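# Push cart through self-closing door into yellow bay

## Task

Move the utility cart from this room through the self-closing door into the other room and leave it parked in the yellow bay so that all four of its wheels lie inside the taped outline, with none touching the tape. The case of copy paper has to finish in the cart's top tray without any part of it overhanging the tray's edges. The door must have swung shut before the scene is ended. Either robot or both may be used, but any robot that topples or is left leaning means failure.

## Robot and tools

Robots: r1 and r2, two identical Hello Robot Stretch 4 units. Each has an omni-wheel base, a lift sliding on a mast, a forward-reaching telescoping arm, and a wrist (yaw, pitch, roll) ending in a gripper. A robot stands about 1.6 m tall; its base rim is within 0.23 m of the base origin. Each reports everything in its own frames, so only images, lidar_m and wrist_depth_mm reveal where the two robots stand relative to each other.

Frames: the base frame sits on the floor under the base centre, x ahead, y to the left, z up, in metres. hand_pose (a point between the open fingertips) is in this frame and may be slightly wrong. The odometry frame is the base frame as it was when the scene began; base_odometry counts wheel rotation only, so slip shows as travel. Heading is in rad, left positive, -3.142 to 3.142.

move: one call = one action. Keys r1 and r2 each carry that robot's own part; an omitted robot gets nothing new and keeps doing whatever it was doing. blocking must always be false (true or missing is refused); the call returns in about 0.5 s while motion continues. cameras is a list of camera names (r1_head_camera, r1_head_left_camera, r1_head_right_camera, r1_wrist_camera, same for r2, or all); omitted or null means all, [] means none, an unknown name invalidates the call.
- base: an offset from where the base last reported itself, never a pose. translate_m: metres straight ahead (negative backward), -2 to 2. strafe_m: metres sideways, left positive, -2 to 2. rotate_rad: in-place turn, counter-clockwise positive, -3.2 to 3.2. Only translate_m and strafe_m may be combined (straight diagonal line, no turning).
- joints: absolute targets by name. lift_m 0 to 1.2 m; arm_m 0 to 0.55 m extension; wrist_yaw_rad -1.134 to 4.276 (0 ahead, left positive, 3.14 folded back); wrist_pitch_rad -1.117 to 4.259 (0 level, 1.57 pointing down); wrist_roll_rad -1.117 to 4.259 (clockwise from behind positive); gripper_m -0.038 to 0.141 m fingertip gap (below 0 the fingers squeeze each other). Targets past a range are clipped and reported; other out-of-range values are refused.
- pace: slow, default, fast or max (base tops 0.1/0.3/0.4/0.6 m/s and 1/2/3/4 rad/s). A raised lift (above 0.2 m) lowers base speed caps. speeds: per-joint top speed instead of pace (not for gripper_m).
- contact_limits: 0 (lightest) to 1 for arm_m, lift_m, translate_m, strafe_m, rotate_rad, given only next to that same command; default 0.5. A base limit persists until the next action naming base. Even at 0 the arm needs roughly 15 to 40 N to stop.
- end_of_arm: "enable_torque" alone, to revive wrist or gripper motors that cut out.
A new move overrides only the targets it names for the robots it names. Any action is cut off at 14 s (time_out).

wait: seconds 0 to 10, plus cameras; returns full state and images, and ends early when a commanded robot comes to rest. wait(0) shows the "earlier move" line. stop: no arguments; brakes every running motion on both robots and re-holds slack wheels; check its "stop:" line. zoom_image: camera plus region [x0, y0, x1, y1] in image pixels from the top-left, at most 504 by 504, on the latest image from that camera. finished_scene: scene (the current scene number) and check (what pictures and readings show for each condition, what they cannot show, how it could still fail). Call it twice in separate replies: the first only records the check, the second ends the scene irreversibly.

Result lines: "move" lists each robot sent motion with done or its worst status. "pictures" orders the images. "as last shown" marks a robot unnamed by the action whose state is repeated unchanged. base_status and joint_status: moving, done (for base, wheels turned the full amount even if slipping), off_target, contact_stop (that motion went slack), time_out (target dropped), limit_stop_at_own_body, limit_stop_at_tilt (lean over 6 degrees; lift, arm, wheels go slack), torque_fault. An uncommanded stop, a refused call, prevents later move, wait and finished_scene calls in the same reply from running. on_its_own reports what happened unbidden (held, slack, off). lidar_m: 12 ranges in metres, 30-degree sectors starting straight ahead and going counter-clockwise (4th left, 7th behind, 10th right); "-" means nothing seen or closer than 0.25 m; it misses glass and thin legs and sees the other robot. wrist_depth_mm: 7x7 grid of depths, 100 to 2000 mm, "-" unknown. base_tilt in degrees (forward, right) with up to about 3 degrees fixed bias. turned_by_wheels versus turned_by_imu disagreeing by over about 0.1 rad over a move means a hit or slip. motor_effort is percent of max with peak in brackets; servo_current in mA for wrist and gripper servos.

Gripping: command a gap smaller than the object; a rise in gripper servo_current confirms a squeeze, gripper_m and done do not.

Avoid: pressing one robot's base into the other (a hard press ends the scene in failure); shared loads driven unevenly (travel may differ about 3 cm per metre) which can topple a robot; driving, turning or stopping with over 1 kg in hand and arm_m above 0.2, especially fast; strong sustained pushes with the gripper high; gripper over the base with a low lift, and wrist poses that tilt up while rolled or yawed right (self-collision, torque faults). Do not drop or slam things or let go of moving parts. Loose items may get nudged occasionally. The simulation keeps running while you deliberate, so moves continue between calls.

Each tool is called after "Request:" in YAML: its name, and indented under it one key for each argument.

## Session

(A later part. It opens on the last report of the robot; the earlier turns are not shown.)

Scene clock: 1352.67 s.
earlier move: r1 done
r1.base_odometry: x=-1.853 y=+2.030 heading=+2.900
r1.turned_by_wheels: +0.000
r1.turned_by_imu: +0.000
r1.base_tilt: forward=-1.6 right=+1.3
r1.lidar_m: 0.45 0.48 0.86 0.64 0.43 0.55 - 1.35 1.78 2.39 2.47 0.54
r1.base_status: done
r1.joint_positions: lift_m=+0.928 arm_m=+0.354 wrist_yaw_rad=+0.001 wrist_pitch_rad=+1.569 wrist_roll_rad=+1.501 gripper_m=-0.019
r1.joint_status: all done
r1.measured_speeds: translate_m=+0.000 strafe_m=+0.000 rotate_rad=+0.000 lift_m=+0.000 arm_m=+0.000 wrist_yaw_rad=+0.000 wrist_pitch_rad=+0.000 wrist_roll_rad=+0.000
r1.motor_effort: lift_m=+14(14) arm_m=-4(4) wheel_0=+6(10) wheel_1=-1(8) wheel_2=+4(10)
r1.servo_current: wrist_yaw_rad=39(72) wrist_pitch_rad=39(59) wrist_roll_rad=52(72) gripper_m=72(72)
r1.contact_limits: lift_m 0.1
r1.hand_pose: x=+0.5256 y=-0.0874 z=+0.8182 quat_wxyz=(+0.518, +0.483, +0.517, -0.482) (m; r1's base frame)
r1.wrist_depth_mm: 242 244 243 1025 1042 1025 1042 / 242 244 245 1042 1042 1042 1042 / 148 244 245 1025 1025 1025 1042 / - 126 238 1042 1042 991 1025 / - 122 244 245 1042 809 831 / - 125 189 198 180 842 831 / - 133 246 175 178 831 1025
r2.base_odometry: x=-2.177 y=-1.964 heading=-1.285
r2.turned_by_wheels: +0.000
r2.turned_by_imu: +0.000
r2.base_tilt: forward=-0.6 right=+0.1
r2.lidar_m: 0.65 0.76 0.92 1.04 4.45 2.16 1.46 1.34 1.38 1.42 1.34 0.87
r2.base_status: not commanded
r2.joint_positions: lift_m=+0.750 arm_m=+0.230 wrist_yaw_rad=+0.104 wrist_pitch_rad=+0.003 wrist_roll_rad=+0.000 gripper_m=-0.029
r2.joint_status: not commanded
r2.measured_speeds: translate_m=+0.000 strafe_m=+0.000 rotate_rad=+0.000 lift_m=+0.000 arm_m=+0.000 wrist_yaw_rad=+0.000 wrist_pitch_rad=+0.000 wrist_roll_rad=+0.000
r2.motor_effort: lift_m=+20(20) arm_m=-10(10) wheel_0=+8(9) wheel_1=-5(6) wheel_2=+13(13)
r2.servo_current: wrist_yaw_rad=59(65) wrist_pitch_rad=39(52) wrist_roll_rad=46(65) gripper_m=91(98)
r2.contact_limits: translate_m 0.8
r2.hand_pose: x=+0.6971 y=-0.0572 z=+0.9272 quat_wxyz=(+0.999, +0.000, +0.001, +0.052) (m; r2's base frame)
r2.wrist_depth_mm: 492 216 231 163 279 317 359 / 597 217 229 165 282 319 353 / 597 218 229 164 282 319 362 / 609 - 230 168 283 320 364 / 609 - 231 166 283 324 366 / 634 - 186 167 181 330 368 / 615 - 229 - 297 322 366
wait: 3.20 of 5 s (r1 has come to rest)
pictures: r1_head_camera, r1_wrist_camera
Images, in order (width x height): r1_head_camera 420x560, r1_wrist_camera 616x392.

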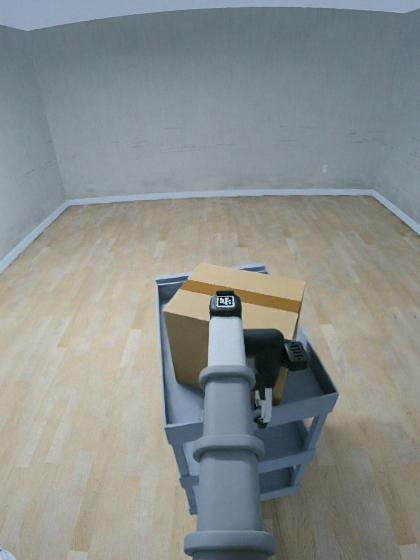

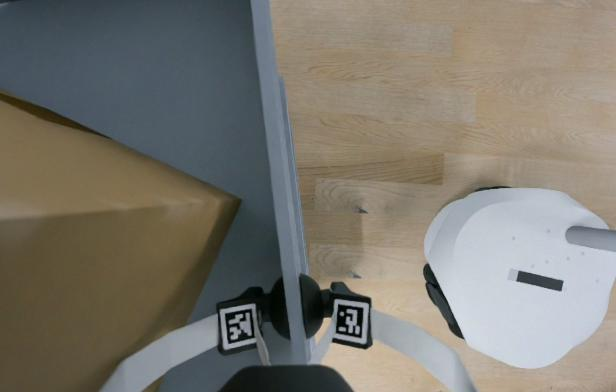

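Request:
move:
  blocking: false
  r1: {"base": {"translate_m": -0.37, "strafe_m": -0.06}, "pace": "slow"}
  cameras: []

Request:
wait:
  seconds: 6
  cameras: ["r1_head_camera", "r1_wrist_camera", "r1_head_left_camera"]

Scene clock: 1369.27 s.
move: r1 moving
r1.base_odometry: x=-1.840 y=+2.030 heading=+2.900
r1.turned_by_wheels: +0.000
r1.turned_by_imu: +0.000
r1.base_tilt: forward=-1.5 right=+1.3
r1.lidar_m: 0.49 0.48 0.84 0.65 0.45 0.56 - 1.34 1.77 2.40 2.46 0.56
r1.base_status: translate_m moving; strafe_m moving
r1.joint_positions: lift_m=+0.928 arm_m=+0.354 wrist_yaw_rad=+0.001 wrist_pitch_rad=+1.568 wrist_roll_rad=+1.501 gripper_m=-0.019
r1.joint_status: not commanded
r1.measured_speeds: translate_m=-0.048 strafe_m=-0.008 rotate_rad=+0.002 lift_m=+0.000 arm_m=+0.000 wrist_yaw_rad=+0.000 wrist_pitch_rad=-0.015 wrist_roll_rad=+0.000
r1.motor_effort: lift_m=+14(14) arm_m=-4(4) wheel_0=-3(5) wheel_1=-4(6) wheel_2=+9(9)
r1.servo_current: wrist_yaw_rad=52(59) wrist_pitch_rad=39(52) wrist_roll_rad=52(59) gripper_m=65(78)
r1.contact_limits: lift_m 0.1
r1.hand_pose: x=+0.5259 y=-0.0874 z=+0.8182 quat_wxyz=(+0.518, +0.483, +0.516, -0.481) (m; r1's base frame)
r1.wrist_depth_mm: 246 246 245 1025 1042 1025 1025 / 246 246 244 1042 1025 1042 1008 / 147 245 245 1025 1025 1008 1025 / - 128 245 1042 1025 1060 1042 / - 127 246 1025 1025 820 820 / - 143 205 186 1008 831 809 / - 139 246 177 165 820 820
r2.base_odometry: x=-2.177 y=-1.964 heading=-1.285
r2.turned_by_wheels: +0.000
r2.turned_by_imu: +0.000
r2.base_tilt: forward=-0.6 right=+0.1
r2.lidar_m: 0.63 0.79 0.91 1.05 4.46 2.13 1.44 1.32 1.37 1.47 1.34 0.88
r2.base_status: not commanded
r2.joint_positions: lift_m=+0.750 arm_m=+0.230 wrist_yaw_rad=+0.104 wrist_pitch_rad=+0.003 wrist_roll_rad=+0.000 gripper_m=-0.029
r2.joint_status: not commanded
r2.measured_speeds: translate_m=+0.000 strafe_m=+0.000 rotate_rad=+0.000 lift_m=+0.000 arm_m=+0.000 wrist_yaw_rad=+0.000 wrist_pitch_rad=+0.000 wrist_roll_rad=+0.000
r2.motor_effort: lift_m=+20(20) arm_m=-10(10) wheel_0=+8(8) wheel_1=-5(5) wheel_2=+13(13)
r2.servo_current: wrist_yaw_rad=59(65) wrist_pitch_rad=46(46) wrist_roll_rad=46(52) gripper_m=98(104)
r2.contact_limits: translate_m 0.8
r2.hand_pose: x=+0.6971 y=-0.0572 z=+0.9272 quat_wxyz=(+0.999, +0.000, +0.001, +0.052) (m; r2's base frame)
r2.wrist_depth_mm: 492 216 230 163 279 317 359 / 603 217 229 165 282 319 351 / 609 218 229 164 281 319 362 / 634 - 230 168 283 320 364 / 615 - 231 166 285 324 366 / 621 - 187 167 181 332 366 / 634 - 229 - 297 320 366
pictures: none
No camera images: "cameras" was empty.

Scene clock: 1373.80 s.
earlier move: r1 done
r1.base_odometry: x=-1.479 y=+2.000 heading=+2.900
r1.turned_by_wheels: -0.001
r1.turned_by_imu: -0.002
r1.base_tilt: forward=-1.6 right=+1.2
r1.lidar_m: 0.46 0.49 0.72 0.41 0.45 0.65 3.93 0.99 1.23 2.35 2.43 0.56
r1.base_status: done
r1.joint_positions: lift_m=+0.928 arm_m=+0.354 wrist_yaw_rad=+0.001 wrist_pitch_rad=+1.566 wrist_roll_rad=+1.501 gripper_m=-0.019
r1.joint_status: not commanded
r1.measured_speeds: translate_m=+0.000 strafe_m=+0.000 rotate_rad=+0.000 lift_m=+0.000 arm_m=+0.000 wrist_yaw_rad=+0.000 wrist_pitch_rad=+0.000 wrist_roll_rad=+0.000
r1.motor_effort: lift_m=+14(15) arm_m=-4(4) wheel_0=-6(9) wheel_1=-3(8) wheel_2=+3(12)
r1.servo_current: wrist_yaw_rad=52(65) wrist_pitch_rad=46(59) wrist_roll_rad=52(65) gripper_m=72(78)
r1.contact_limits: lift_m 0.1
r1.hand_pose: x=+0.5264 y=-0.0874 z=+0.8182 quat_wxyz=(+0.519, +0.483, +0.516, -0.481) (m; r1's base frame)
r1.wrist_depth_mm: 246 246 247 1025 1025 1025 1025 / 246 246 246 1060 1025 1042 1042 / 161 246 246 1042 1025 1042 1025 / - 122 239 1042 1042 1042 1042 / - 119 246 246 1008 831 820 / - 142 187 186 180 809 831 / - 136 246 176 1025 809 820
r2.base_odometry: x=-2.177 y=-1.964 heading=-1.285
r2.turned_by_wheels: +0.000
r2.turned_by_imu: +0.001
r2.base_tilt: forward=-0.6 right=+0.1
r2.lidar_m: 0.63 0.89 0.87 4.43 4.45 2.14 1.41 1.35 1.37 1.45 1.36 0.86
r2.base_status: not commanded
r2.joint_positions: lift_m=+0.750 arm_m=+0.230 wrist_yaw_rad=+0.104 wrist_pitch_rad=+0.003 wrist_roll_rad=+0.000 gripper_m=-0.029
r2.joint_status: not commanded
r2.measured_speeds: translate_m=+0.000 strafe_m=+0.000 rotate_rad=+0.000 lift_m=+0.000 arm_m=+0.000 wrist_yaw_rad=+0.000 wrist_pitch_rad=+0.000 wrist_roll_rad=+0.000
r2.motor_effort: lift_m=+20(20) arm_m=-10(10) wheel_0=+8(8) wheel_1=-5(6) wheel_2=+13(13)
r2.servo_current: wrist_yaw_rad=46(65) wrist_pitch_rad=39(52) wrist_roll_rad=52(59) gripper_m=91(104)
r2.contact_limits: translate_m 0.8
r2.hand_pose: x=+0.6971 y=-0.0572 z=+0.9272 quat_wxyz=(+0.999, +0.000, +0.001, +0.052) (m; r2's base frame)
r2.wrist_depth_mm: - 216 229 163 279 319 357 / - 216 229 165 282 319 351 / - 218 230 164 282 319 362 / - - 231 168 283 320 364 / - - 231 166 285 324 366 / - - 186 167 181 330 370 / - - 229 - 297 322 366
wait: 4.53 of 6 s (r1 has come to rest)
pictures: r1_head_camera, r1_head_left_camera, r1_wrist_camera
Images, in order (width x height): r1_head_camera 420x560, r1_head_left_camera 420x672, r1_wrist_camera 616x392.

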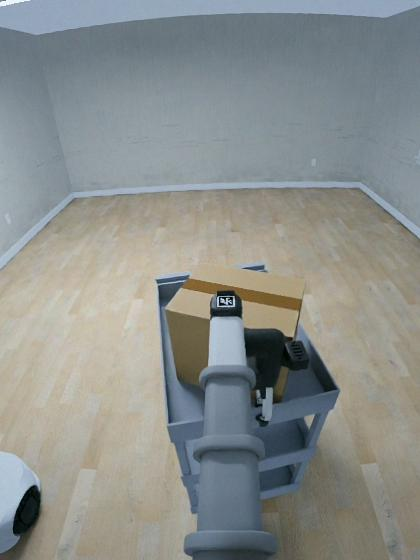

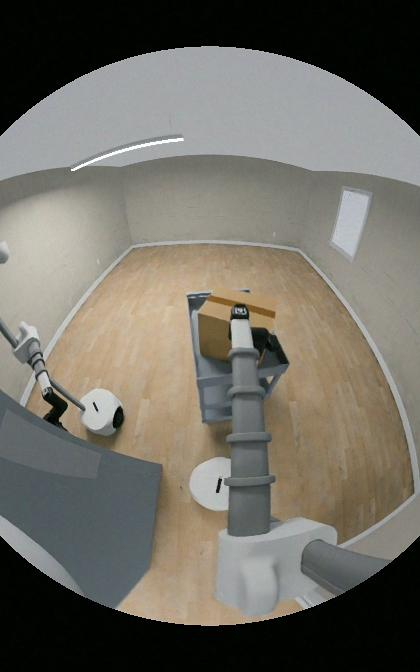

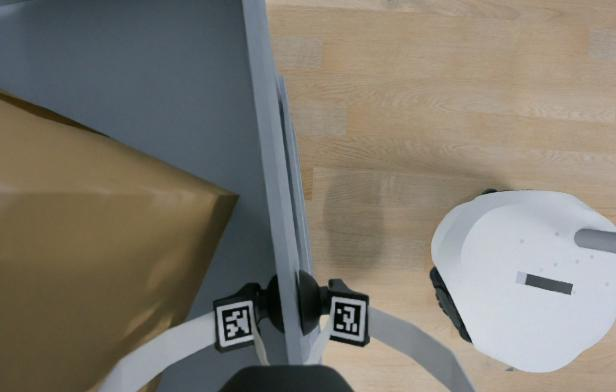

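Request:
move:
  blocking: false
  r1: {"base": {"translate_m": -1.0}, "joints": {"wrist_roll_rad": 1.62}, "speeds": {"wrist_roll_rad": 0.06}, "pace": "default"}
  cameras: []

Request:
wait:
  seconds: 6
  cameras: ["r1_head_camera", "r1_wrist_camera", "r1_head_right_camera"]

Scene clock: 1419.83 s.
move: r1 moving
r1.base_odometry: x=-1.449 y=+1.993 heading=+2.899
r1.turned_by_wheels: +0.000
r1.turned_by_imu: -0.001
r1.base_tilt: forward=-1.6 right=+1.3
r1.lidar_m: 0.49 0.48 0.46 0.42 0.44 0.64 3.91 0.98 1.22 2.35 2.40 0.56
r1.base_status: translate_m moving
r1.joint_positions: lift_m=+0.928 arm_m=+0.354 wrist_yaw_rad=+0.001 wrist_pitch_rad=+1.561 wrist_roll_rad=+1.522 gripper_m=-0.019
r1.joint_status: wrist_roll_rad moving
r1.measured_speeds: translate_m=-0.122 strafe_m=+0.000 rotate_rad=-0.003 lift_m=+0.000 arm_m=+0.000 wrist_yaw_rad=+0.000 wrist_pitch_rad=-0.001 wrist_roll_rad=+0.060
r1.motor_effort: lift_m=+14(14) arm_m=-4(4) wheel_0=-10(10) wheel_1=-7(8) wheel_2=+11(12)
r1.servo_current: wrist_yaw_rad=59(59) wrist_pitch_rad=52(59) wrist_roll_rad=39(65) gripper_m=65(78)
r1.contact_limits: lift_m 0.1
r1.hand_pose: x=+0.5277 y=-0.0874 z=+0.8182 quat_wxyz=(+0.515, +0.490, +0.510, -0.485) (m; r1's base frame)
r1.wrist_depth_mm: 250 249 248 1025 1042 1025 1008 / 249 248 248 1025 1025 1008 1025 / 149 248 247 1025 1042 1025 1008 / - 132 229 1025 1025 1025 831 / - 143 247 1042 1042 820 820 / 109 154 199 186 1042 831 798 / 114 145 247 177 160 809 809
r2.base_odometry: x=-2.177 y=-1.964 heading=-1.285
r2.turned_by_wheels: +0.000
r2.turned_by_imu: +0.000
r2.base_tilt: forward=-0.7 right=+0.1
r2.lidar_m: 0.64 0.88 0.89 4.45 4.44 2.14 1.46 1.33 1.36 1.45 1.34 0.89
r2.base_status: not commanded
r2.joint_positions: lift_m=+0.750 arm_m=+0.230 wrist_yaw_rad=+0.104 wrist_pitch_rad=+0.003 wrist_roll_rad=+0.000 gripper_m=-0.029
r2.joint_status: not commanded
r2.measured_speeds: translate_m=+0.000 strafe_m=+0.000 rotate_rad=+0.000 lift_m=+0.000 arm_m=+0.000 wrist_yaw_rad=+0.000 wrist_pitch_rad=+0.000 wrist_roll_rad=+0.000
r2.motor_effort: lift_m=+20(20) arm_m=-10(10) wheel_0=+8(8) wheel_1=-5(5) wheel_2=+13(13)
r2.servo_current: wrist_yaw_rad=52(52) wrist_pitch_rad=46(46) wrist_roll_rad=39(59) gripper_m=91(104)
r2.contact_limits: translate_m 0.8
r2.hand_pose: x=+0.6971 y=-0.0572 z=+0.9272 quat_wxyz=(+0.999, +0.000, +0.001, +0.052) (m; r2's base frame)
r2.wrist_depth_mm: - 216 230 163 279 317 359 / - 217 229 165 281 320 351 / - 218 231 164 282 319 362 / - - 231 168 283 322 362 / - - 231 166 283 322 364 / - - 187 167 181 330 368 / - - 230 - 298 320 366
pictures: none
No camera images: "cameras" was empty.

Scene clock: 1424.17 s.
earlier move: r1 done
r1.base_odometry: x=-0.509 y=+1.760 heading=+2.899
r1.turned_by_wheels: +0.000
r1.turned_by_imu: -0.002
r1.base_tilt: forward=-1.6 right=+1.3
r1.lidar_m: 0.50 0.55 0.47 0.45 2.44 2.96 2.85 2.93 2.47 0.44 2.45 0.49
r1.base_status: done
r1.joint_positions: lift_m=+0.928 arm_m=+0.354 wrist_yaw_rad=+0.001 wrist_pitch_rad=+1.568 wrist_roll_rad=+1.618 gripper_m=-0.019
r1.joint_status: all done
r1.measured_speeds: translate_m=+0.000 strafe_m=+0.000 rotate_rad=+0.000 lift_m=+0.000 arm_m=+0.000 wrist_yaw_rad=+0.000 wrist_pitch_rad=+0.000 wrist_roll_rad=+0.000
r1.motor_effort: lift_m=+14(15) arm_m=-4(4) wheel_0=-5(12) wheel_1=-2(9) wheel_2=-3(12)
r1.servo_current: wrist_yaw_rad=39(72) wrist_pitch_rad=46(59) wrist_roll_rad=52(78) gripper_m=72(78)
r1.contact_limits: lift_m 0.1
r1.hand_pose: x=+0.5258 y=-0.0874 z=+0.8182 quat_wxyz=(+0.489, +0.512, +0.488, -0.511) (m; r1's base frame)
r1.wrist_depth_mm: 245 246 246 1008 1042 1042 1060 / 176 248 246 1042 1060 1025 1025 / - 167 245 1025 1025 1025 1025 / - - 177 246 1042 831 831 / - 123 246 247 1025 831 820 / - 143 187 198 179 976 820 / - 141 246 176 1025 1025 1025
r2.base_odometry: x=-2.177 y=-1.964 heading=-1.285
r2.turned_by_wheels: +0.000
r2.turned_by_imu: +0.001
r2.base_tilt: forward=-0.7 right=+0.0
r2.lidar_m: 0.64 0.98 3.48 4.47 4.44 2.16 1.44 1.34 1.38 1.43 1.34 0.83
r2.base_status: not commanded
r2.joint_positions: lift_m=+0.750 arm_m=+0.230 wrist_yaw_rad=+0.103 wrist_pitch_rad=+0.003 wrist_roll_rad=+0.000 gripper_m=-0.029
r2.joint_status: not commanded
r2.measured_speeds: translate_m=+0.000 strafe_m=+0.000 rotate_rad=+0.000 lift_m=+0.000 arm_m=+0.000 wrist_yaw_rad=+0.000 wrist_pitch_rad=+0.000 wrist_roll_rad=+0.000
r2.motor_effort: lift_m=+20(20) arm_m=-10(10) wheel_0=+8(9) wheel_1=-5(6) wheel_2=+13(13)
r2.servo_current: wrist_yaw_rad=46(59) wrist_pitch_rad=39(52) wrist_roll_rad=52(59) gripper_m=91(104)
r2.contact_limits: translate_m 0.8
r2.hand_pose: x=+0.6971 y=-0.0572 z=+0.9272 quat_wxyz=(+0.999, +0.000, +0.001, +0.052) (m; r2's base frame)
r2.wrist_depth_mm: - 216 231 163 279 317 357 / - 217 229 165 281 320 353 / - 218 229 164 282 320 359 / - - 231 168 283 320 359 / - 220 232 166 285 324 366 / - 539 187 167 181 332 368 / - 1921 229 - 297 322 368
wait: 4.33 of 6 s (r1 has come to rest)
pictures: r1_head_camera, r1_head_right_camera, r1_wrist_camera
Images, in order (width x height): r1_head_camera 420x560, r1_head_right_camera 420x672, r1_wrist_camera 616x392.

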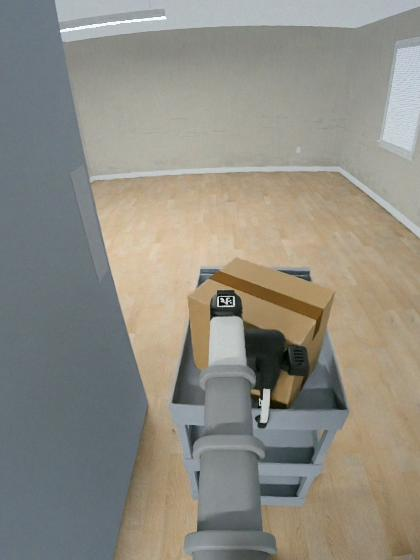

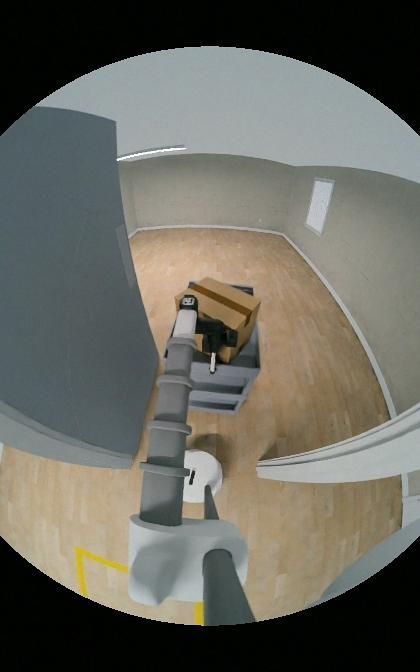

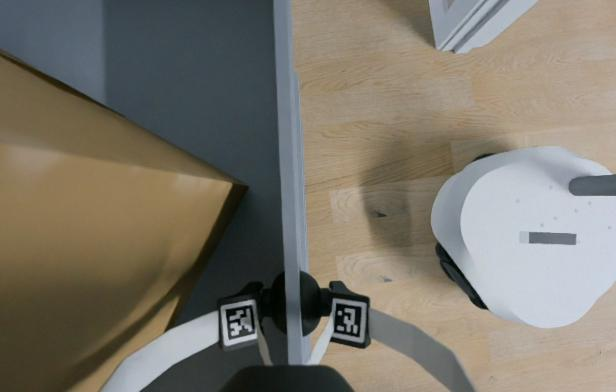

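Request:
move:
  blocking: false
  r1: {"base": {"translate_m": -0.6, "strafe_m": 0.08}, "joints": {"wrist_roll_rad": 1.6}, "speeds": {"wrist_roll_rad": 0.06}, "pace": "default"}
  cameras: []

Request:
wait:
  seconds: 6
  cameras: ["r1_head_camera", "r1_head_right_camera"]

Scene clock: 1443.83 s.
move: r1 moving
r1.base_odometry: x=-0.479 y=+1.749 heading=+2.898
r1.turned_by_wheels: -0.001
r1.turned_by_imu: -0.001
r1.base_tilt: forward=-1.6 right=+1.3
r1.lidar_m: 0.51 0.65 0.46 0.49 2.46 2.91 2.81 2.91 2.48 0.45 0.52 0.54
r1.base_status: translate_m moving; strafe_m moving
r1.joint_positions: lift_m=+0.928 arm_m=+0.354 wrist_yaw_rad=+0.001 wrist_pitch_rad=+1.560 wrist_roll_rad=+1.604 gripper_m=-0.019
r1.joint_status: wrist_roll_rad moving
r1.measured_speeds: translate_m=-0.121 strafe_m=+0.017 rotate_rad=+0.000 lift_m=+0.000 arm_m=+0.000 wrist_yaw_rad=+0.000 wrist_pitch_rad=-0.020 wrist_roll_rad=+0.000
r1.motor_effort: lift_m=+14(14) arm_m=-4(4) wheel_0=-11(12) wheel_1=-6(8) wheel_2=+10(10)
r1.servo_current: wrist_yaw_rad=46(59) wrist_pitch_rad=59(59) wrist_roll_rad=33(65) gripper_m=65(72)
r1.contact_limits: lift_m 0.1
r1.hand_pose: x=+0.5281 y=-0.0874 z=+0.8182 quat_wxyz=(+0.495, +0.511, +0.489, -0.505) (m; r1's base frame)
r1.wrist_depth_mm: 250 247 247 1025 1042 904 1025 / 155 247 246 1042 1025 1025 1008 / - 137 248 1042 1025 1008 1025 / - 121 214 1025 1042 831 809 / - 148 246 1025 1025 820 809 / 112 167 198 185 1025 866 809 / 121 151 247 176 150 1025 1025
r2.base_odometry: x=-2.177 y=-1.964 heading=-1.285
r2.turned_by_wheels: +0.000
r2.turned_by_imu: +0.000
r2.base_tilt: forward=-0.6 right=+0.0
r2.lidar_m: 0.61 0.99 3.45 4.49 4.45 2.14 1.45 1.34 1.38 1.47 1.34 0.88
r2.base_status: not commanded
r2.joint_positions: lift_m=+0.750 arm_m=+0.230 wrist_yaw_rad=+0.103 wrist_pitch_rad=+0.003 wrist_roll_rad=+0.000 gripper_m=-0.029
r2.joint_status: not commanded
r2.measured_speeds: translate_m=+0.000 strafe_m=+0.000 rotate_rad=+0.000 lift_m=+0.000 arm_m=+0.000 wrist_yaw_rad=+0.000 wrist_pitch_rad=+0.000 wrist_roll_rad=+0.000
r2.motor_effort: lift_m=+20(20) arm_m=-10(10) wheel_0=+8(9) wheel_1=-5(5) wheel_2=+13(13)
r2.servo_current: wrist_yaw_rad=46(59) wrist_pitch_rad=46(46) wrist_roll_rad=46(52) gripper_m=98(98)
r2.contact_limits: translate_m 0.8
r2.hand_pose: x=+0.6971 y=-0.0572 z=+0.9272 quat_wxyz=(+0.999, +0.000, +0.001, +0.052) (m; r2's base frame)
r2.wrist_depth_mm: - 216 230 163 279 319 359 / - 217 229 165 281 319 353 / - 218 230 165 283 317 359 / - - 230 168 283 320 362 / - 220 232 166 285 324 368 / - 539 187 167 181 329 368 / - 1983 229 - 297 322 366
pictures: none
No camera images: "cameras" was empty.

Scene clock: 1446.83 s.
earlier move: r1 done
r1.base_odometry: x=+0.054 y=+1.538 heading=+2.898
r1.turned_by_wheels: +0.000
r1.turned_by_imu: -0.003
r1.base_tilt: forward=-1.6 right=+1.2
r1.lidar_m: 0.51 0.68 0.77 2.05 2.35 2.34 2.21 2.33 2.56 2.42 0.80 0.50
r1.base_status: done
r1.joint_positions: lift_m=+0.928 arm_m=+0.354 wrist_yaw_rad=-0.002 wrist_pitch_rad=+1.563 wrist_roll_rad=+1.604 gripper_m=-0.019
r1.joint_status: all done
r1.measured_speeds: translate_m=+0.000 strafe_m=+0.000 rotate_rad=+0.000 lift_m=+0.000 arm_m=+0.000 wrist_yaw_rad=+0.000 wrist_pitch_rad=+0.000 wrist_roll_rad=+0.000
r1.motor_effort: lift_m=+14(14) arm_m=+4(4) wheel_0=-5(16) wheel_1=-2(9) wheel_2=-4(11)
r1.servo_current: wrist_yaw_rad=59(72) wrist_pitch_rad=46(65) wrist_roll_rad=52(65) gripper_m=72(72)
r1.contact_limits: lift_m 0.1
r1.hand_pose: x=+0.5270 y=-0.0874 z=+0.8182 quat_wxyz=(+0.493, +0.511, +0.489, -0.507) (m; r1's base frame)
r1.wrist_depth_mm: - - 247 246 1025 1025 1060 / - - - 246 1042 1042 1025 / - - 135 246 1042 1025 1025 / - 118 208 246 1042 820 809 / - 157 246 245 1042 820 809 / 126 234 185 186 1042 1042 798 / 176 152 247 180 176 1025 1042
r2.base_odometry: x=-2.177 y=-1.964 heading=-1.285
r2.turned_by_wheels: +0.000
r2.turned_by_imu: +0.000
r2.base_tilt: forward=-0.6 right=+0.1
r2.lidar_m: 0.63 3.38 3.46 4.44 4.47 2.14 1.46 1.33 1.37 1.44 1.35 0.89
r2.base_status: not commanded
r2.joint_positions: lift_m=+0.750 arm_m=+0.230 wrist_yaw_rad=+0.103 wrist_pitch_rad=+0.003 wrist_roll_rad=+0.000 gripper_m=-0.029
r2.joint_status: not commanded
r2.measured_speeds: translate_m=+0.000 strafe_m=+0.000 rotate_rad=+0.000 lift_m=+0.000 arm_m=+0.000 wrist_yaw_rad=+0.000 wrist_pitch_rad=+0.000 wrist_roll_rad=+0.000
r2.motor_effort: lift_m=+20(20) arm_m=-10(10) wheel_0=+8(9) wheel_1=-5(5) wheel_2=+13(13)
r2.servo_current: wrist_yaw_rad=59(59) wrist_pitch_rad=46(46) wrist_roll_rad=46(72) gripper_m=91(98)
r2.contact_limits: translate_m 0.8
r2.hand_pose: x=+0.6971 y=-0.0572 z=+0.9272 quat_wxyz=(+0.999, +0.000, +0.001, +0.052) (m; r2's base frame)
r2.wrist_depth_mm: - 216 230 163 279 315 357 / - 218 229 165 282 317 351 / - 219 229 164 281 320 359 / - - 232 167 283 320 364 / - - 231 166 285 325 366 / - - 186 167 181 330 368 / - - 229 - 297 322 368
wait: 3.00 of 6 s (r1 has come to rest)
pictures: r1_head_camera, r1_head_right_camera
Images, in order (width x height): r1_head_camera 420x560, r1_head_right_camera 420x672.

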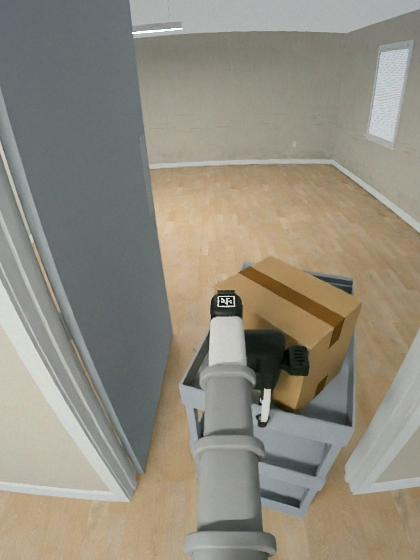

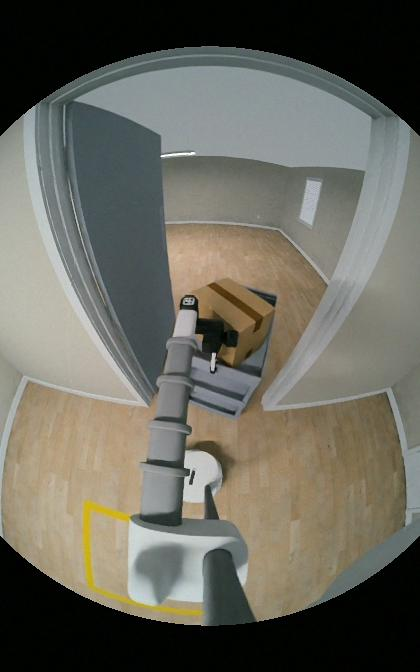

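Request:
move:
  blocking: false
  cameras: ["r1_head_camera", "r1_wrist_camera", "r2_head_camera"]

Scene clock: 1472.10 s.
r1.base_odometry: x=+0.054 y=+1.538 heading=+2.898
r1.turned_by_wheels: +0.000
r1.turned_by_imu: +0.000
r1.base_tilt: forward=-1.6 right=+1.3
r1.lidar_m: 0.51 0.69 0.78 2.05 2.36 2.34 2.23 2.34 2.52 2.41 0.80 0.48
r1.base_status: done
r1.joint_positions: lift_m=+0.928 arm_m=+0.354 wrist_yaw_rad=-0.002 wrist_pitch_rad=+1.563 wrist_roll_rad=+1.604 gripper_m=-0.019
r1.joint_status: all done
r1.measured_speeds: translate_m=+0.000 strafe_m=+0.000 rotate_rad=+0.000 lift_m=+0.000 arm_m=+0.000 wrist_yaw_rad=+0.000 wrist_pitch_rad=+0.000 wrist_roll_rad=+0.000
r1.motor_effort: lift_m=+14(14) arm_m=+4(4) wheel_0=-5(16) wheel_1=-2(9) wheel_2=-4(11)
r1.servo_current: wrist_yaw_rad=59(72) wrist_pitch_rad=52(65) wrist_roll_rad=46(65) gripper_m=72(72)
r1.contact_limits: lift_m 0.1
r1.hand_pose: x=+0.5270 y=-0.0874 z=+0.8182 quat_wxyz=(+0.493, +0.511, +0.489, -0.507) (m; r1's base frame)
r1.wrist_depth_mm: - - 246 247 1025 1025 1042 / - - - 246 1042 1025 1042 / - - 135 247 1025 1025 1008 / - 118 208 245 1025 820 831 / - 156 246 246 1042 809 820 / 126 234 185 187 1025 1008 820 / 176 152 246 180 176 1025 1025
r2.base_odometry: x=-2.177 y=-1.964 heading=-1.285
r2.turned_by_wheels: +0.000
r2.turned_by_imu: +0.000
r2.base_tilt: forward=-0.7 right=+0.1
r2.lidar_m: 0.63 3.40 3.45 4.45 4.46 2.14 1.45 1.33 1.36 1.47 1.34 0.88
r2.base_status: not commanded
r2.joint_positions: lift_m=+0.750 arm_m=+0.230 wrist_yaw_rad=+0.103 wrist_pitch_rad=+0.003 wrist_roll_rad=+0.000 gripper_m=-0.029
r2.joint_status: not commanded
r2.measured_speeds: translate_m=+0.000 strafe_m=+0.000 rotate_rad=+0.000 lift_m=+0.000 arm_m=+0.000 wrist_yaw_rad=+0.000 wrist_pitch_rad=+0.000 wrist_roll_rad=+0.000
r2.motor_effort: lift_m=+20(20) arm_m=-9(10) wheel_0=+8(9) wheel_1=-5(5) wheel_2=+13(13)
r2.servo_current: wrist_yaw_rad=46(59) wrist_pitch_rad=33(46) wrist_roll_rad=39(72) gripper_m=98(98)
r2.contact_limits: translate_m 0.8
r2.hand_pose: x=+0.6971 y=-0.0572 z=+0.9272 quat_wxyz=(+0.999, +0.000, +0.001, +0.052) (m; r2's base frame)
r2.wrist_depth_mm: - 216 230 163 278 317 359 / - 218 229 165 282 319 349 / - 219 230 165 281 317 362 / - - 231 168 283 322 362 / - - 231 166 286 324 366 / - - 187 167 181 332 368 / - - 230 - 298 324 364
pictures: r1_head_camera, r1_wrist_camera, r2_head_camera
Images, in order (width x height): r1_head_camera 420x560, r1_wrist_camera 616x392, r2_head_camera 420x560.

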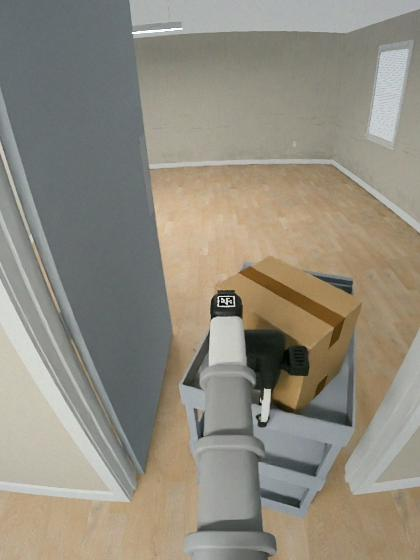

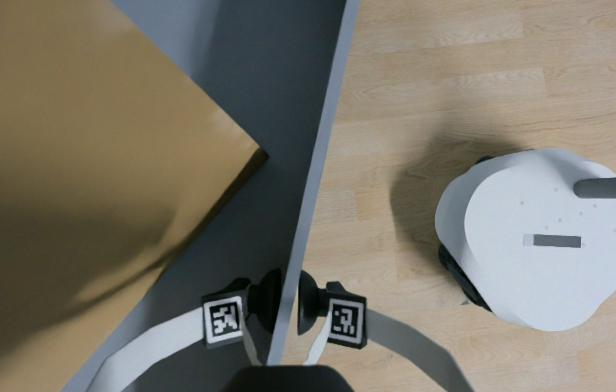

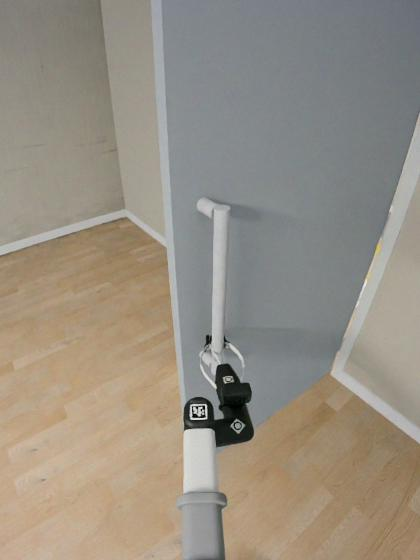

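Request:
zoom_image:
  camera: "r1_head_camera"
  region: [160, 230, 400, 530]

Request:
zoom_image:
  camera: "r1_wrist_camera"
  region: [0, 0, 400, 392]

Scaled by 1.680 from the camera's 420x560 image, which has a finer 600x800 frame.

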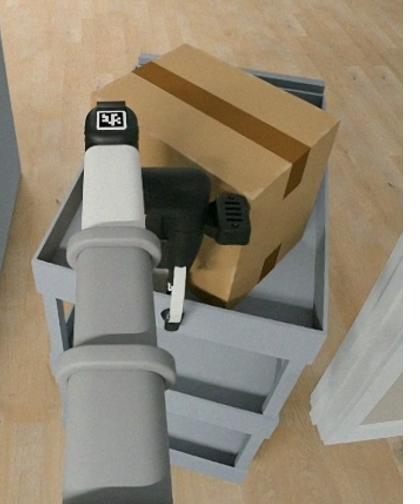

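Scaled by 1.260.

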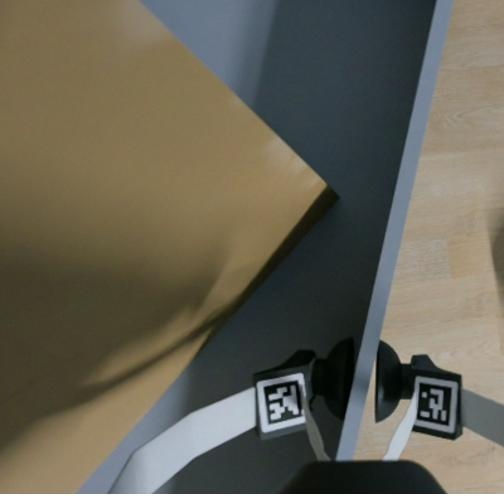

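Request:
move:
  blocking: false
  r1: {"base": {"translate_m": -0.3}, "joints": {"wrist_roll_rad": 1.40}, "speeds": {"wrist_roll_rad": 0.2}, "pace": "slow", "contact_limits": {"translate_m": 0.5}}
  cameras: []

Request:
wait:
  seconds: 6
  cameras: ["r1_head_camera", "r1_wrist_camera"]

Scene clock: 1505.43 s.
move: r1 moving
r1.base_odometry: x=+0.066 y=+1.535 heading=+2.897
r1.turned_by_wheels: -0.001
r1.turned_by_imu: -0.001
r1.base_tilt: forward=-1.6 right=+1.3
r1.lidar_m: 0.53 0.70 0.79 2.10 2.35 2.33 2.22 2.32 2.56 2.44 0.83 0.50
r1.base_status: translate_m moving
r1.joint_positions: lift_m=+0.928 arm_m=+0.354 wrist_yaw_rad=-0.002 wrist_pitch_rad=+1.562 wrist_roll_rad=+1.522 gripper_m=-0.019
r1.joint_status: wrist_roll_rad moving
r1.measured_speeds: translate_m=-0.049 strafe_m=+0.000 rotate_rad=-0.001 lift_m=+0.000 arm_m=+0.000 wrist_yaw_rad=+0.000 wrist_pitch_rad=-0.004 wrist_roll_rad=-0.189
r1.motor_effort: lift_m=+14(14) arm_m=+2(4) wheel_0=-10(10) wheel_1=-8(8) wheel_2=+6(6)
r1.servo_current: wrist_yaw_rad=46(65) wrist_pitch_rad=59(59) wrist_roll_rad=85(85) gripper_m=65(72)
r1.contact_limits: lift_m 0.1; translate_m 0.5
r1.hand_pose: x=+0.5274 y=-0.0874 z=+0.8182 quat_wxyz=(+0.514, +0.490, +0.509, -0.486) (m; r1's base frame)
r1.wrist_depth_mm: - - - 247 1025 1025 1025 / - - - 247 1042 1025 1025 / - - 133 246 1025 1025 1025 / - 128 215 246 1042 854 831 / 115 167 247 248 1042 809 831 / 143 247 182 186 1025 831 820 / 219 151 246 179 156 1008 1025
r2.base_odometry: x=-2.177 y=-1.964 heading=-1.285
r2.turned_by_wheels: +0.000
r2.turned_by_imu: +0.000
r2.base_tilt: forward=-0.7 right=+0.0
r2.lidar_m: 0.63 3.40 3.47 4.45 4.46 2.15 1.45 1.34 1.36 1.46 1.36 0.87
r2.base_status: not commanded
r2.joint_positions: lift_m=+0.750 arm_m=+0.230 wrist_yaw_rad=+0.103 wrist_pitch_rad=+0.003 wrist_roll_rad=+0.000 gripper_m=-0.029
r2.joint_status: not commanded
r2.measured_speeds: translate_m=+0.000 strafe_m=+0.000 rotate_rad=+0.000 lift_m=+0.000 arm_m=+0.000 wrist_yaw_rad=+0.000 wrist_pitch_rad=+0.000 wrist_roll_rad=+0.000
r2.motor_effort: lift_m=+20(20) arm_m=-10(10) wheel_0=+8(9) wheel_1=-5(5) wheel_2=+13(13)
r2.servo_current: wrist_yaw_rad=39(59) wrist_pitch_rad=39(39) wrist_roll_rad=52(52) gripper_m=91(98)
r2.contact_limits: translate_m 0.8
r2.hand_pose: x=+0.6971 y=-0.0572 z=+0.9272 quat_wxyz=(+0.999, +0.000, +0.001, +0.052) (m; r2's base frame)
r2.wrist_depth_mm: - 216 231 163 279 315 357 / - 218 229 165 281 317 353 / - 218 229 165 282 320 359 / - - 230 168 283 322 364 / - - 232 166 285 322 366 / - - 187 167 181 330 368 / - - 230 - 296 322 366
pictures: none
No camera images: "cameras" was empty.

Scene clock: 1509.23 s.
earlier move: r1 done
r1.base_odometry: x=+0.345 y=+1.466 heading=+2.898
r1.turned_by_wheels: +0.001
r1.turned_by_imu: +0.000
r1.base_tilt: forward=-1.6 right=+1.2
r1.lidar_m: 0.51 0.92 1.21 2.24 2.34 2.01 1.90 2.02 2.53 2.45 1.21 0.50
r1.base_status: done
r1.joint_positions: lift_m=+0.928 arm_m=+0.354 wrist_yaw_rad=-0.002 wrist_pitch_rad=+1.559 wrist_roll_rad=+1.409 gripper_m=-0.019
r1.joint_status: all done
r1.measured_speeds: translate_m=+0.000 strafe_m=+0.000 rotate_rad=+0.000 lift_m=+0.000 arm_m=+0.000 wrist_yaw_rad=+0.000 wrist_pitch_rad=+0.000 wrist_roll_rad=+0.000
r1.motor_effort: lift_m=+15(15) arm_m=-4(4) wheel_0=-3(11) wheel_1=-4(8) wheel_2=+3(8)
r1.servo_current: wrist_yaw_rad=52(72) wrist_pitch_rad=78(78) wrist_roll_rad=72(111) gripper_m=65(78)
r1.contact_limits: lift_m 0.1; translate_m 0.5
r1.hand_pose: x=+0.5283 y=-0.0874 z=+0.8182 quat_wxyz=(+0.542, +0.461, +0.535, -0.456) (m; r1's base frame)
r1.wrist_depth_mm: - - - 246 245 1025 1025 / - - - 245 246 1025 1025 / - - 132 245 1042 1042 1025 / - 125 223 245 1025 1025 1008 / 120 220 247 247 1025 809 809 / 194 248 192 190 1025 820 809 / 247 152 247 184 176 820 820
r2.base_odometry: x=-2.177 y=-1.964 heading=-1.285
r2.turned_by_wheels: +0.000
r2.turned_by_imu: +0.001
r2.base_tilt: forward=-0.6 right=+0.1
r2.lidar_m: 0.64 3.40 3.47 4.44 4.45 2.13 1.44 1.34 1.39 1.47 1.35 0.89
r2.base_status: not commanded
r2.joint_positions: lift_m=+0.750 arm_m=+0.230 wrist_yaw_rad=+0.103 wrist_pitch_rad=+0.003 wrist_roll_rad=+0.000 gripper_m=-0.029
r2.joint_status: not commanded
r2.measured_speeds: translate_m=+0.000 strafe_m=+0.000 rotate_rad=+0.000 lift_m=+0.000 arm_m=+0.000 wrist_yaw_rad=+0.000 wrist_pitch_rad=+0.000 wrist_roll_rad=+0.000
r2.motor_effort: lift_m=+20(20) arm_m=-10(10) wheel_0=+8(9) wheel_1=-5(6) wheel_2=+13(13)
r2.servo_current: wrist_yaw_rad=52(65) wrist_pitch_rad=39(46) wrist_roll_rad=65(65) gripper_m=85(98)
r2.contact_limits: translate_m 0.8
r2.hand_pose: x=+0.6971 y=-0.0572 z=+0.9272 quat_wxyz=(+0.999, +0.000, +0.001, +0.052) (m; r2's base frame)
r2.wrist_depth_mm: - 216 231 163 279 317 359 / - 217 229 165 281 319 353 / - 217 229 165 282 320 362 / - - 230 168 285 320 362 / - - 231 166 285 324 364 / - - 186 167 181 332 368 / - - 230 - 298 322 364
wait: 3.80 of 6 s (r1 has come to rest)
pictures: r1_head_camera, r1_wrist_camera
Images, in order (width x height): r1_head_camera 420x560, r1_wrist_camera 616x392.

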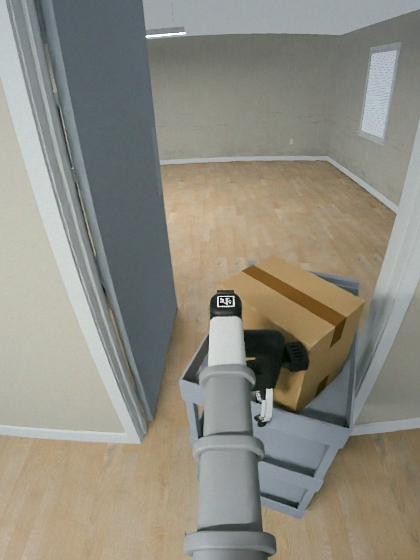

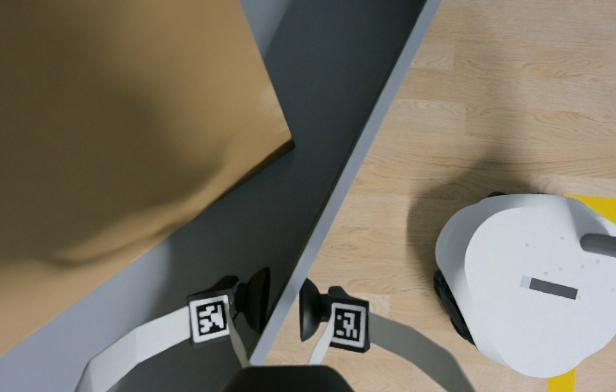

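Request:
move:
  blocking: false
  r1: {"base": {"translate_m": -0.25, "strafe_m": -0.1}, "pace": "slow", "contact_limits": {"translate_m": 0.5}}
  cameras: []

Request:
wait:
  seconds: 6
  cameras: ["r1_head_camera", "r1_wrist_camera"]

Scene clock: 1555.47 s.
move: r1 moving
r1.base_odometry: x=+0.359 y=+1.468 heading=+2.898
r1.turned_by_wheels: +0.000
r1.turned_by_imu: +0.000
r1.base_tilt: forward=-1.6 right=+1.3
r1.lidar_m: 0.51 0.96 1.21 2.28 2.36 2.02 1.90 2.01 2.54 2.44 1.27 0.47
r1.base_status: translate_m moving; strafe_m moving
r1.joint_positions: lift_m=+0.928 arm_m=+0.354 wrist_yaw_rad=-0.002 wrist_pitch_rad=+1.559 wrist_roll_rad=+1.409 gripper_m=-0.019
r1.joint_status: not commanded
r1.measured_speeds: translate_m=-0.048 strafe_m=-0.019 rotate_rad=+0.000 lift_m=+0.000 arm_m=+0.000 wrist_yaw_rad=+0.000 wrist_pitch_rad=+0.000 wrist_roll_rad=+0.000
r1.motor_effort: lift_m=+15(15) arm_m=-3(4) wheel_0=-1(4) wheel_1=-6(8) wheel_2=+8(8)
r1.servo_current: wrist_yaw_rad=46(65) wrist_pitch_rad=59(72) wrist_roll_rad=65(72) gripper_m=65(72)
r1.contact_limits: lift_m 0.1; translate_m 0.5
r1.hand_pose: x=+0.5283 y=-0.0874 z=+0.8182 quat_wxyz=(+0.542, +0.461, +0.535, -0.456) (m; r1's base frame)
r1.wrist_depth_mm: - - - 246 245 1042 1025 / - - - 245 245 1025 1025 / - - 132 245 1008 1042 1025 / - 129 224 246 1025 1025 1008 / 119 222 246 247 1042 820 809 / 185 248 193 190 1008 820 809 / 249 152 247 181 177 820 809
r2.base_odometry: x=-2.177 y=-1.964 heading=-1.285
r2.turned_by_wheels: +0.000
r2.turned_by_imu: +0.000
r2.base_tilt: forward=-0.7 right=+0.1
r2.lidar_m: 0.64 3.41 3.45 4.46 4.45 2.14 1.45 1.33 1.37 1.44 1.34 0.89
r2.base_status: not commanded
r2.joint_positions: lift_m=+0.750 arm_m=+0.230 wrist_yaw_rad=+0.103 wrist_pitch_rad=+0.003 wrist_roll_rad=+0.000 gripper_m=-0.029
r2.joint_status: not commanded
r2.measured_speeds: translate_m=+0.000 strafe_m=+0.000 rotate_rad=+0.000 lift_m=+0.000 arm_m=+0.000 wrist_yaw_rad=+0.000 wrist_pitch_rad=+0.000 wrist_roll_rad=+0.000
r2.motor_effort: lift_m=+20(20) arm_m=-10(10) wheel_0=+8(8) wheel_1=-5(5) wheel_2=+13(13)
r2.servo_current: wrist_yaw_rad=46(52) wrist_pitch_rad=39(46) wrist_roll_rad=33(59) gripper_m=91(98)
r2.contact_limits: translate_m 0.8
r2.hand_pose: x=+0.6971 y=-0.0572 z=+0.9272 quat_wxyz=(+0.999, +0.000, +0.001, +0.052) (m; r2's base frame)
r2.wrist_depth_mm: - 216 229 163 279 317 359 / - 218 229 165 282 320 353 / - 218 229 165 282 320 362 / - - 231 168 283 322 364 / - - 231 166 285 324 366 / - - 187 167 181 332 368 / - - 231 - 300 322 364
pictures: none
No camera images: "cameras" was empty.

Scene clock: 1558.87 s.
earlier move: r1 done
r1.base_odometry: x=+0.612 y=+1.502 heading=+2.898
r1.turned_by_wheels: +0.000
r1.turned_by_imu: +0.000
r1.base_tilt: forward=-1.6 right=+1.2
r1.lidar_m: 0.51 1.21 1.53 2.37 2.42 1.74 1.67 1.71 2.37 2.35 1.61 0.51
r1.base_status: done
r1.joint_positions: lift_m=+0.928 arm_m=+0.354 wrist_yaw_rad=-0.002 wrist_pitch_rad=+1.563 wrist_roll_rad=+1.406 gripper_m=-0.019
r1.joint_status: not commanded
r1.measured_speeds: translate_m=+0.000 strafe_m=+0.000 rotate_rad=+0.000 lift_m=+0.000 arm_m=+0.000 wrist_yaw_rad=+0.000 wrist_pitch_rad=+0.000 wrist_roll_rad=+0.000
r1.motor_effort: lift_m=+15(15) arm_m=-4(4) wheel_0=-1(5) wheel_1=-3(8) wheel_2=+3(8)
r1.servo_current: wrist_yaw_rad=52(72) wrist_pitch_rad=59(72) wrist_roll_rad=52(85) gripper_m=72(72)
r1.contact_limits: lift_m 0.1; translate_m 0.5
r1.hand_pose: x=+0.5270 y=-0.0874 z=+0.8182 quat_wxyz=(+0.541, +0.459, +0.537, -0.456) (m; r1's base frame)
r1.wrist_depth_mm: - - - 245 246 1025 1025 / - - 113 246 1025 1025 1025 / - - 140 246 1042 1025 1025 / - 122 220 246 1025 1042 1060 / - 166 246 246 1025 820 820 / 141 245 182 196 186 809 809 / 205 152 247 176 1042 820 809
r2.base_odometry: x=-2.177 y=-1.964 heading=-1.285
r2.turned_by_wheels: +0.000
r2.turned_by_imu: +0.000
r2.base_tilt: forward=-0.7 right=+0.1
r2.lidar_m: 0.65 3.39 3.47 4.45 4.45 2.13 1.44 1.36 1.37 1.47 1.33 0.88
r2.base_status: not commanded
r2.joint_positions: lift_m=+0.750 arm_m=+0.230 wrist_yaw_rad=+0.103 wrist_pitch_rad=+0.003 wrist_roll_rad=+0.000 gripper_m=-0.029
r2.joint_status: not commanded
r2.measured_speeds: translate_m=+0.000 strafe_m=+0.000 rotate_rad=+0.000 lift_m=+0.000 arm_m=+0.000 wrist_yaw_rad=+0.000 wrist_pitch_rad=+0.000 wrist_roll_rad=+0.000
r2.motor_effort: lift_m=+20(20) arm_m=-10(10) wheel_0=+8(9) wheel_1=-5(5) wheel_2=+13(13)
r2.servo_current: wrist_yaw_rad=52(65) wrist_pitch_rad=39(46) wrist_roll_rad=26(59) gripper_m=91(104)
r2.contact_limits: translate_m 0.8
r2.hand_pose: x=+0.6971 y=-0.0572 z=+0.9272 quat_wxyz=(+0.999, +0.000, +0.001, +0.052) (m; r2's base frame)
r2.wrist_depth_mm: - 216 230 163 279 317 359 / - 217 229 165 281 317 351 / - 217 230 164 282 319 362 / - - 231 168 283 320 364 / - - 232 166 285 322 366 / - - 187 167 181 330 368 / - - 230 - 298 322 364
wait: 3.40 of 6 s (r1 has come to rest)
pictures: r1_head_camera, r1_wrist_camera
Images, in order (width x height): r1_head_camera 420x560, r1_wrist_camera 616x392.

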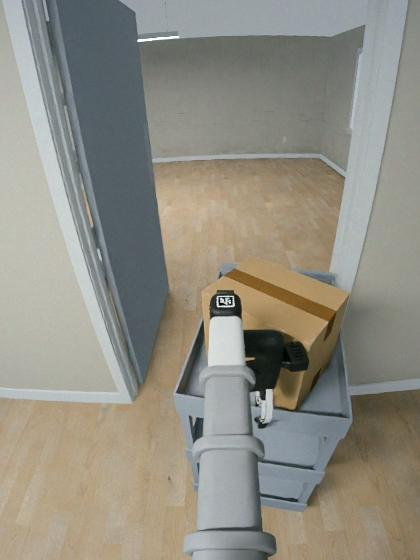

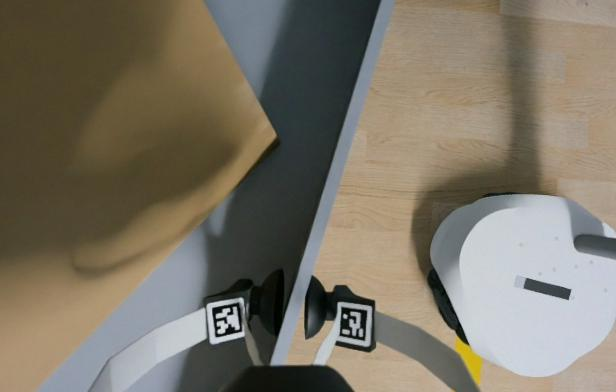

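Request:
move:
  blocking: false
  cameras: ["r1_head_left_camera", "r1_head_right_camera"]

Scene clock: 1577.47 s.
r1.base_odometry: x=+0.612 y=+1.502 heading=+2.898
r1.turned_by_wheels: +0.000
r1.turned_by_imu: +0.000
r1.base_tilt: forward=-1.6 right=+1.3
r1.lidar_m: 0.51 1.21 1.57 2.31 2.43 1.75 1.67 1.73 2.37 2.33 1.63 0.53
r1.base_status: done
r1.joint_positions: lift_m=+0.928 arm_m=+0.354 wrist_yaw_rad=-0.002 wrist_pitch_rad=+1.563 wrist_roll_rad=+1.406 gripper_m=-0.019
r1.joint_status: not commanded
r1.measured_speeds: translate_m=+0.000 strafe_m=+0.000 rotate_rad=+0.000 lift_m=+0.000 arm_m=+0.000 wrist_yaw_rad=+0.000 wrist_pitch_rad=+0.000 wrist_roll_rad=+0.000
r1.motor_effort: lift_m=+15(15) arm_m=-3(4) wheel_0=-1(5) wheel_1=-3(8) wheel_2=+3(8)
r1.servo_current: wrist_yaw_rad=39(72) wrist_pitch_rad=52(72) wrist_roll_rad=46(85) gripper_m=72(72)
r1.contact_limits: lift_m 0.1; translate_m 0.5
r1.hand_pose: x=+0.5270 y=-0.0874 z=+0.8182 quat_wxyz=(+0.541, +0.459, +0.537, -0.456) (m; r1's base frame)
r1.wrist_depth_mm: - - - 245 246 1042 1025 / - - 113 246 1025 1025 1025 / - - 140 244 1025 1025 1025 / - 122 221 245 1042 1042 1025 / - 166 247 246 1042 820 820 / 142 247 183 196 186 820 809 / 201 151 245 176 1025 809 831
r2.base_odometry: x=-2.177 y=-1.964 heading=-1.285
r2.turned_by_wheels: +0.000
r2.turned_by_imu: +0.000
r2.base_tilt: forward=-0.6 right=+0.1
r2.lidar_m: 0.62 3.39 3.45 4.46 4.44 2.12 1.45 1.34 1.38 1.46 1.34 0.88
r2.base_status: not commanded
r2.joint_positions: lift_m=+0.750 arm_m=+0.230 wrist_yaw_rad=+0.103 wrist_pitch_rad=+0.003 wrist_roll_rad=+0.000 gripper_m=-0.029
r2.joint_status: not commanded
r2.measured_speeds: translate_m=+0.000 strafe_m=+0.000 rotate_rad=+0.000 lift_m=+0.000 arm_m=+0.000 wrist_yaw_rad=+0.000 wrist_pitch_rad=+0.000 wrist_roll_rad=+0.000
r2.motor_effort: lift_m=+20(20) arm_m=-10(10) wheel_0=+8(9) wheel_1=-5(5) wheel_2=+13(13)
r2.servo_current: wrist_yaw_rad=46(65) wrist_pitch_rad=46(46) wrist_roll_rad=46(59) gripper_m=104(104)
r2.contact_limits: translate_m 0.8
r2.hand_pose: x=+0.6971 y=-0.0572 z=+0.9272 quat_wxyz=(+0.999, +0.000, +0.001, +0.052) (m; r2's base frame)
r2.wrist_depth_mm: - 216 230 163 279 317 359 / - 216 229 165 281 319 351 / - 218 230 164 282 319 359 / - - 231 168 283 320 366 / - - 232 166 285 322 366 / - - 187 167 181 332 368 / - - 229 - 298 322 368
pictures: r1_head_left_camera, r1_head_right_camera
Images, in order (width x height): r1_head_left_camera 420x672, r1_head_right_camera 420x672.

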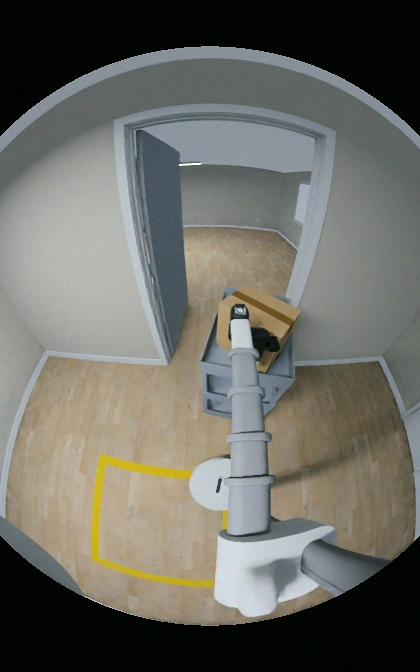

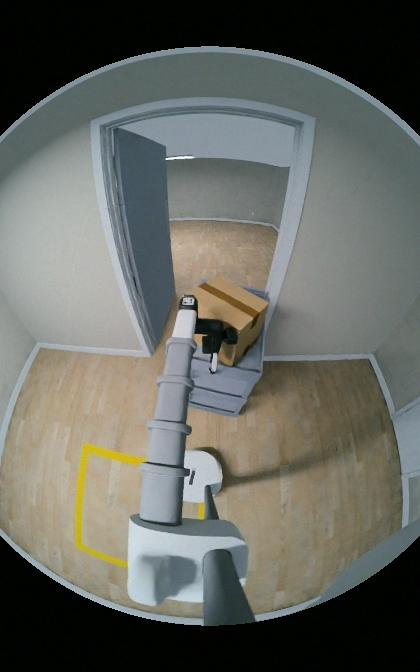

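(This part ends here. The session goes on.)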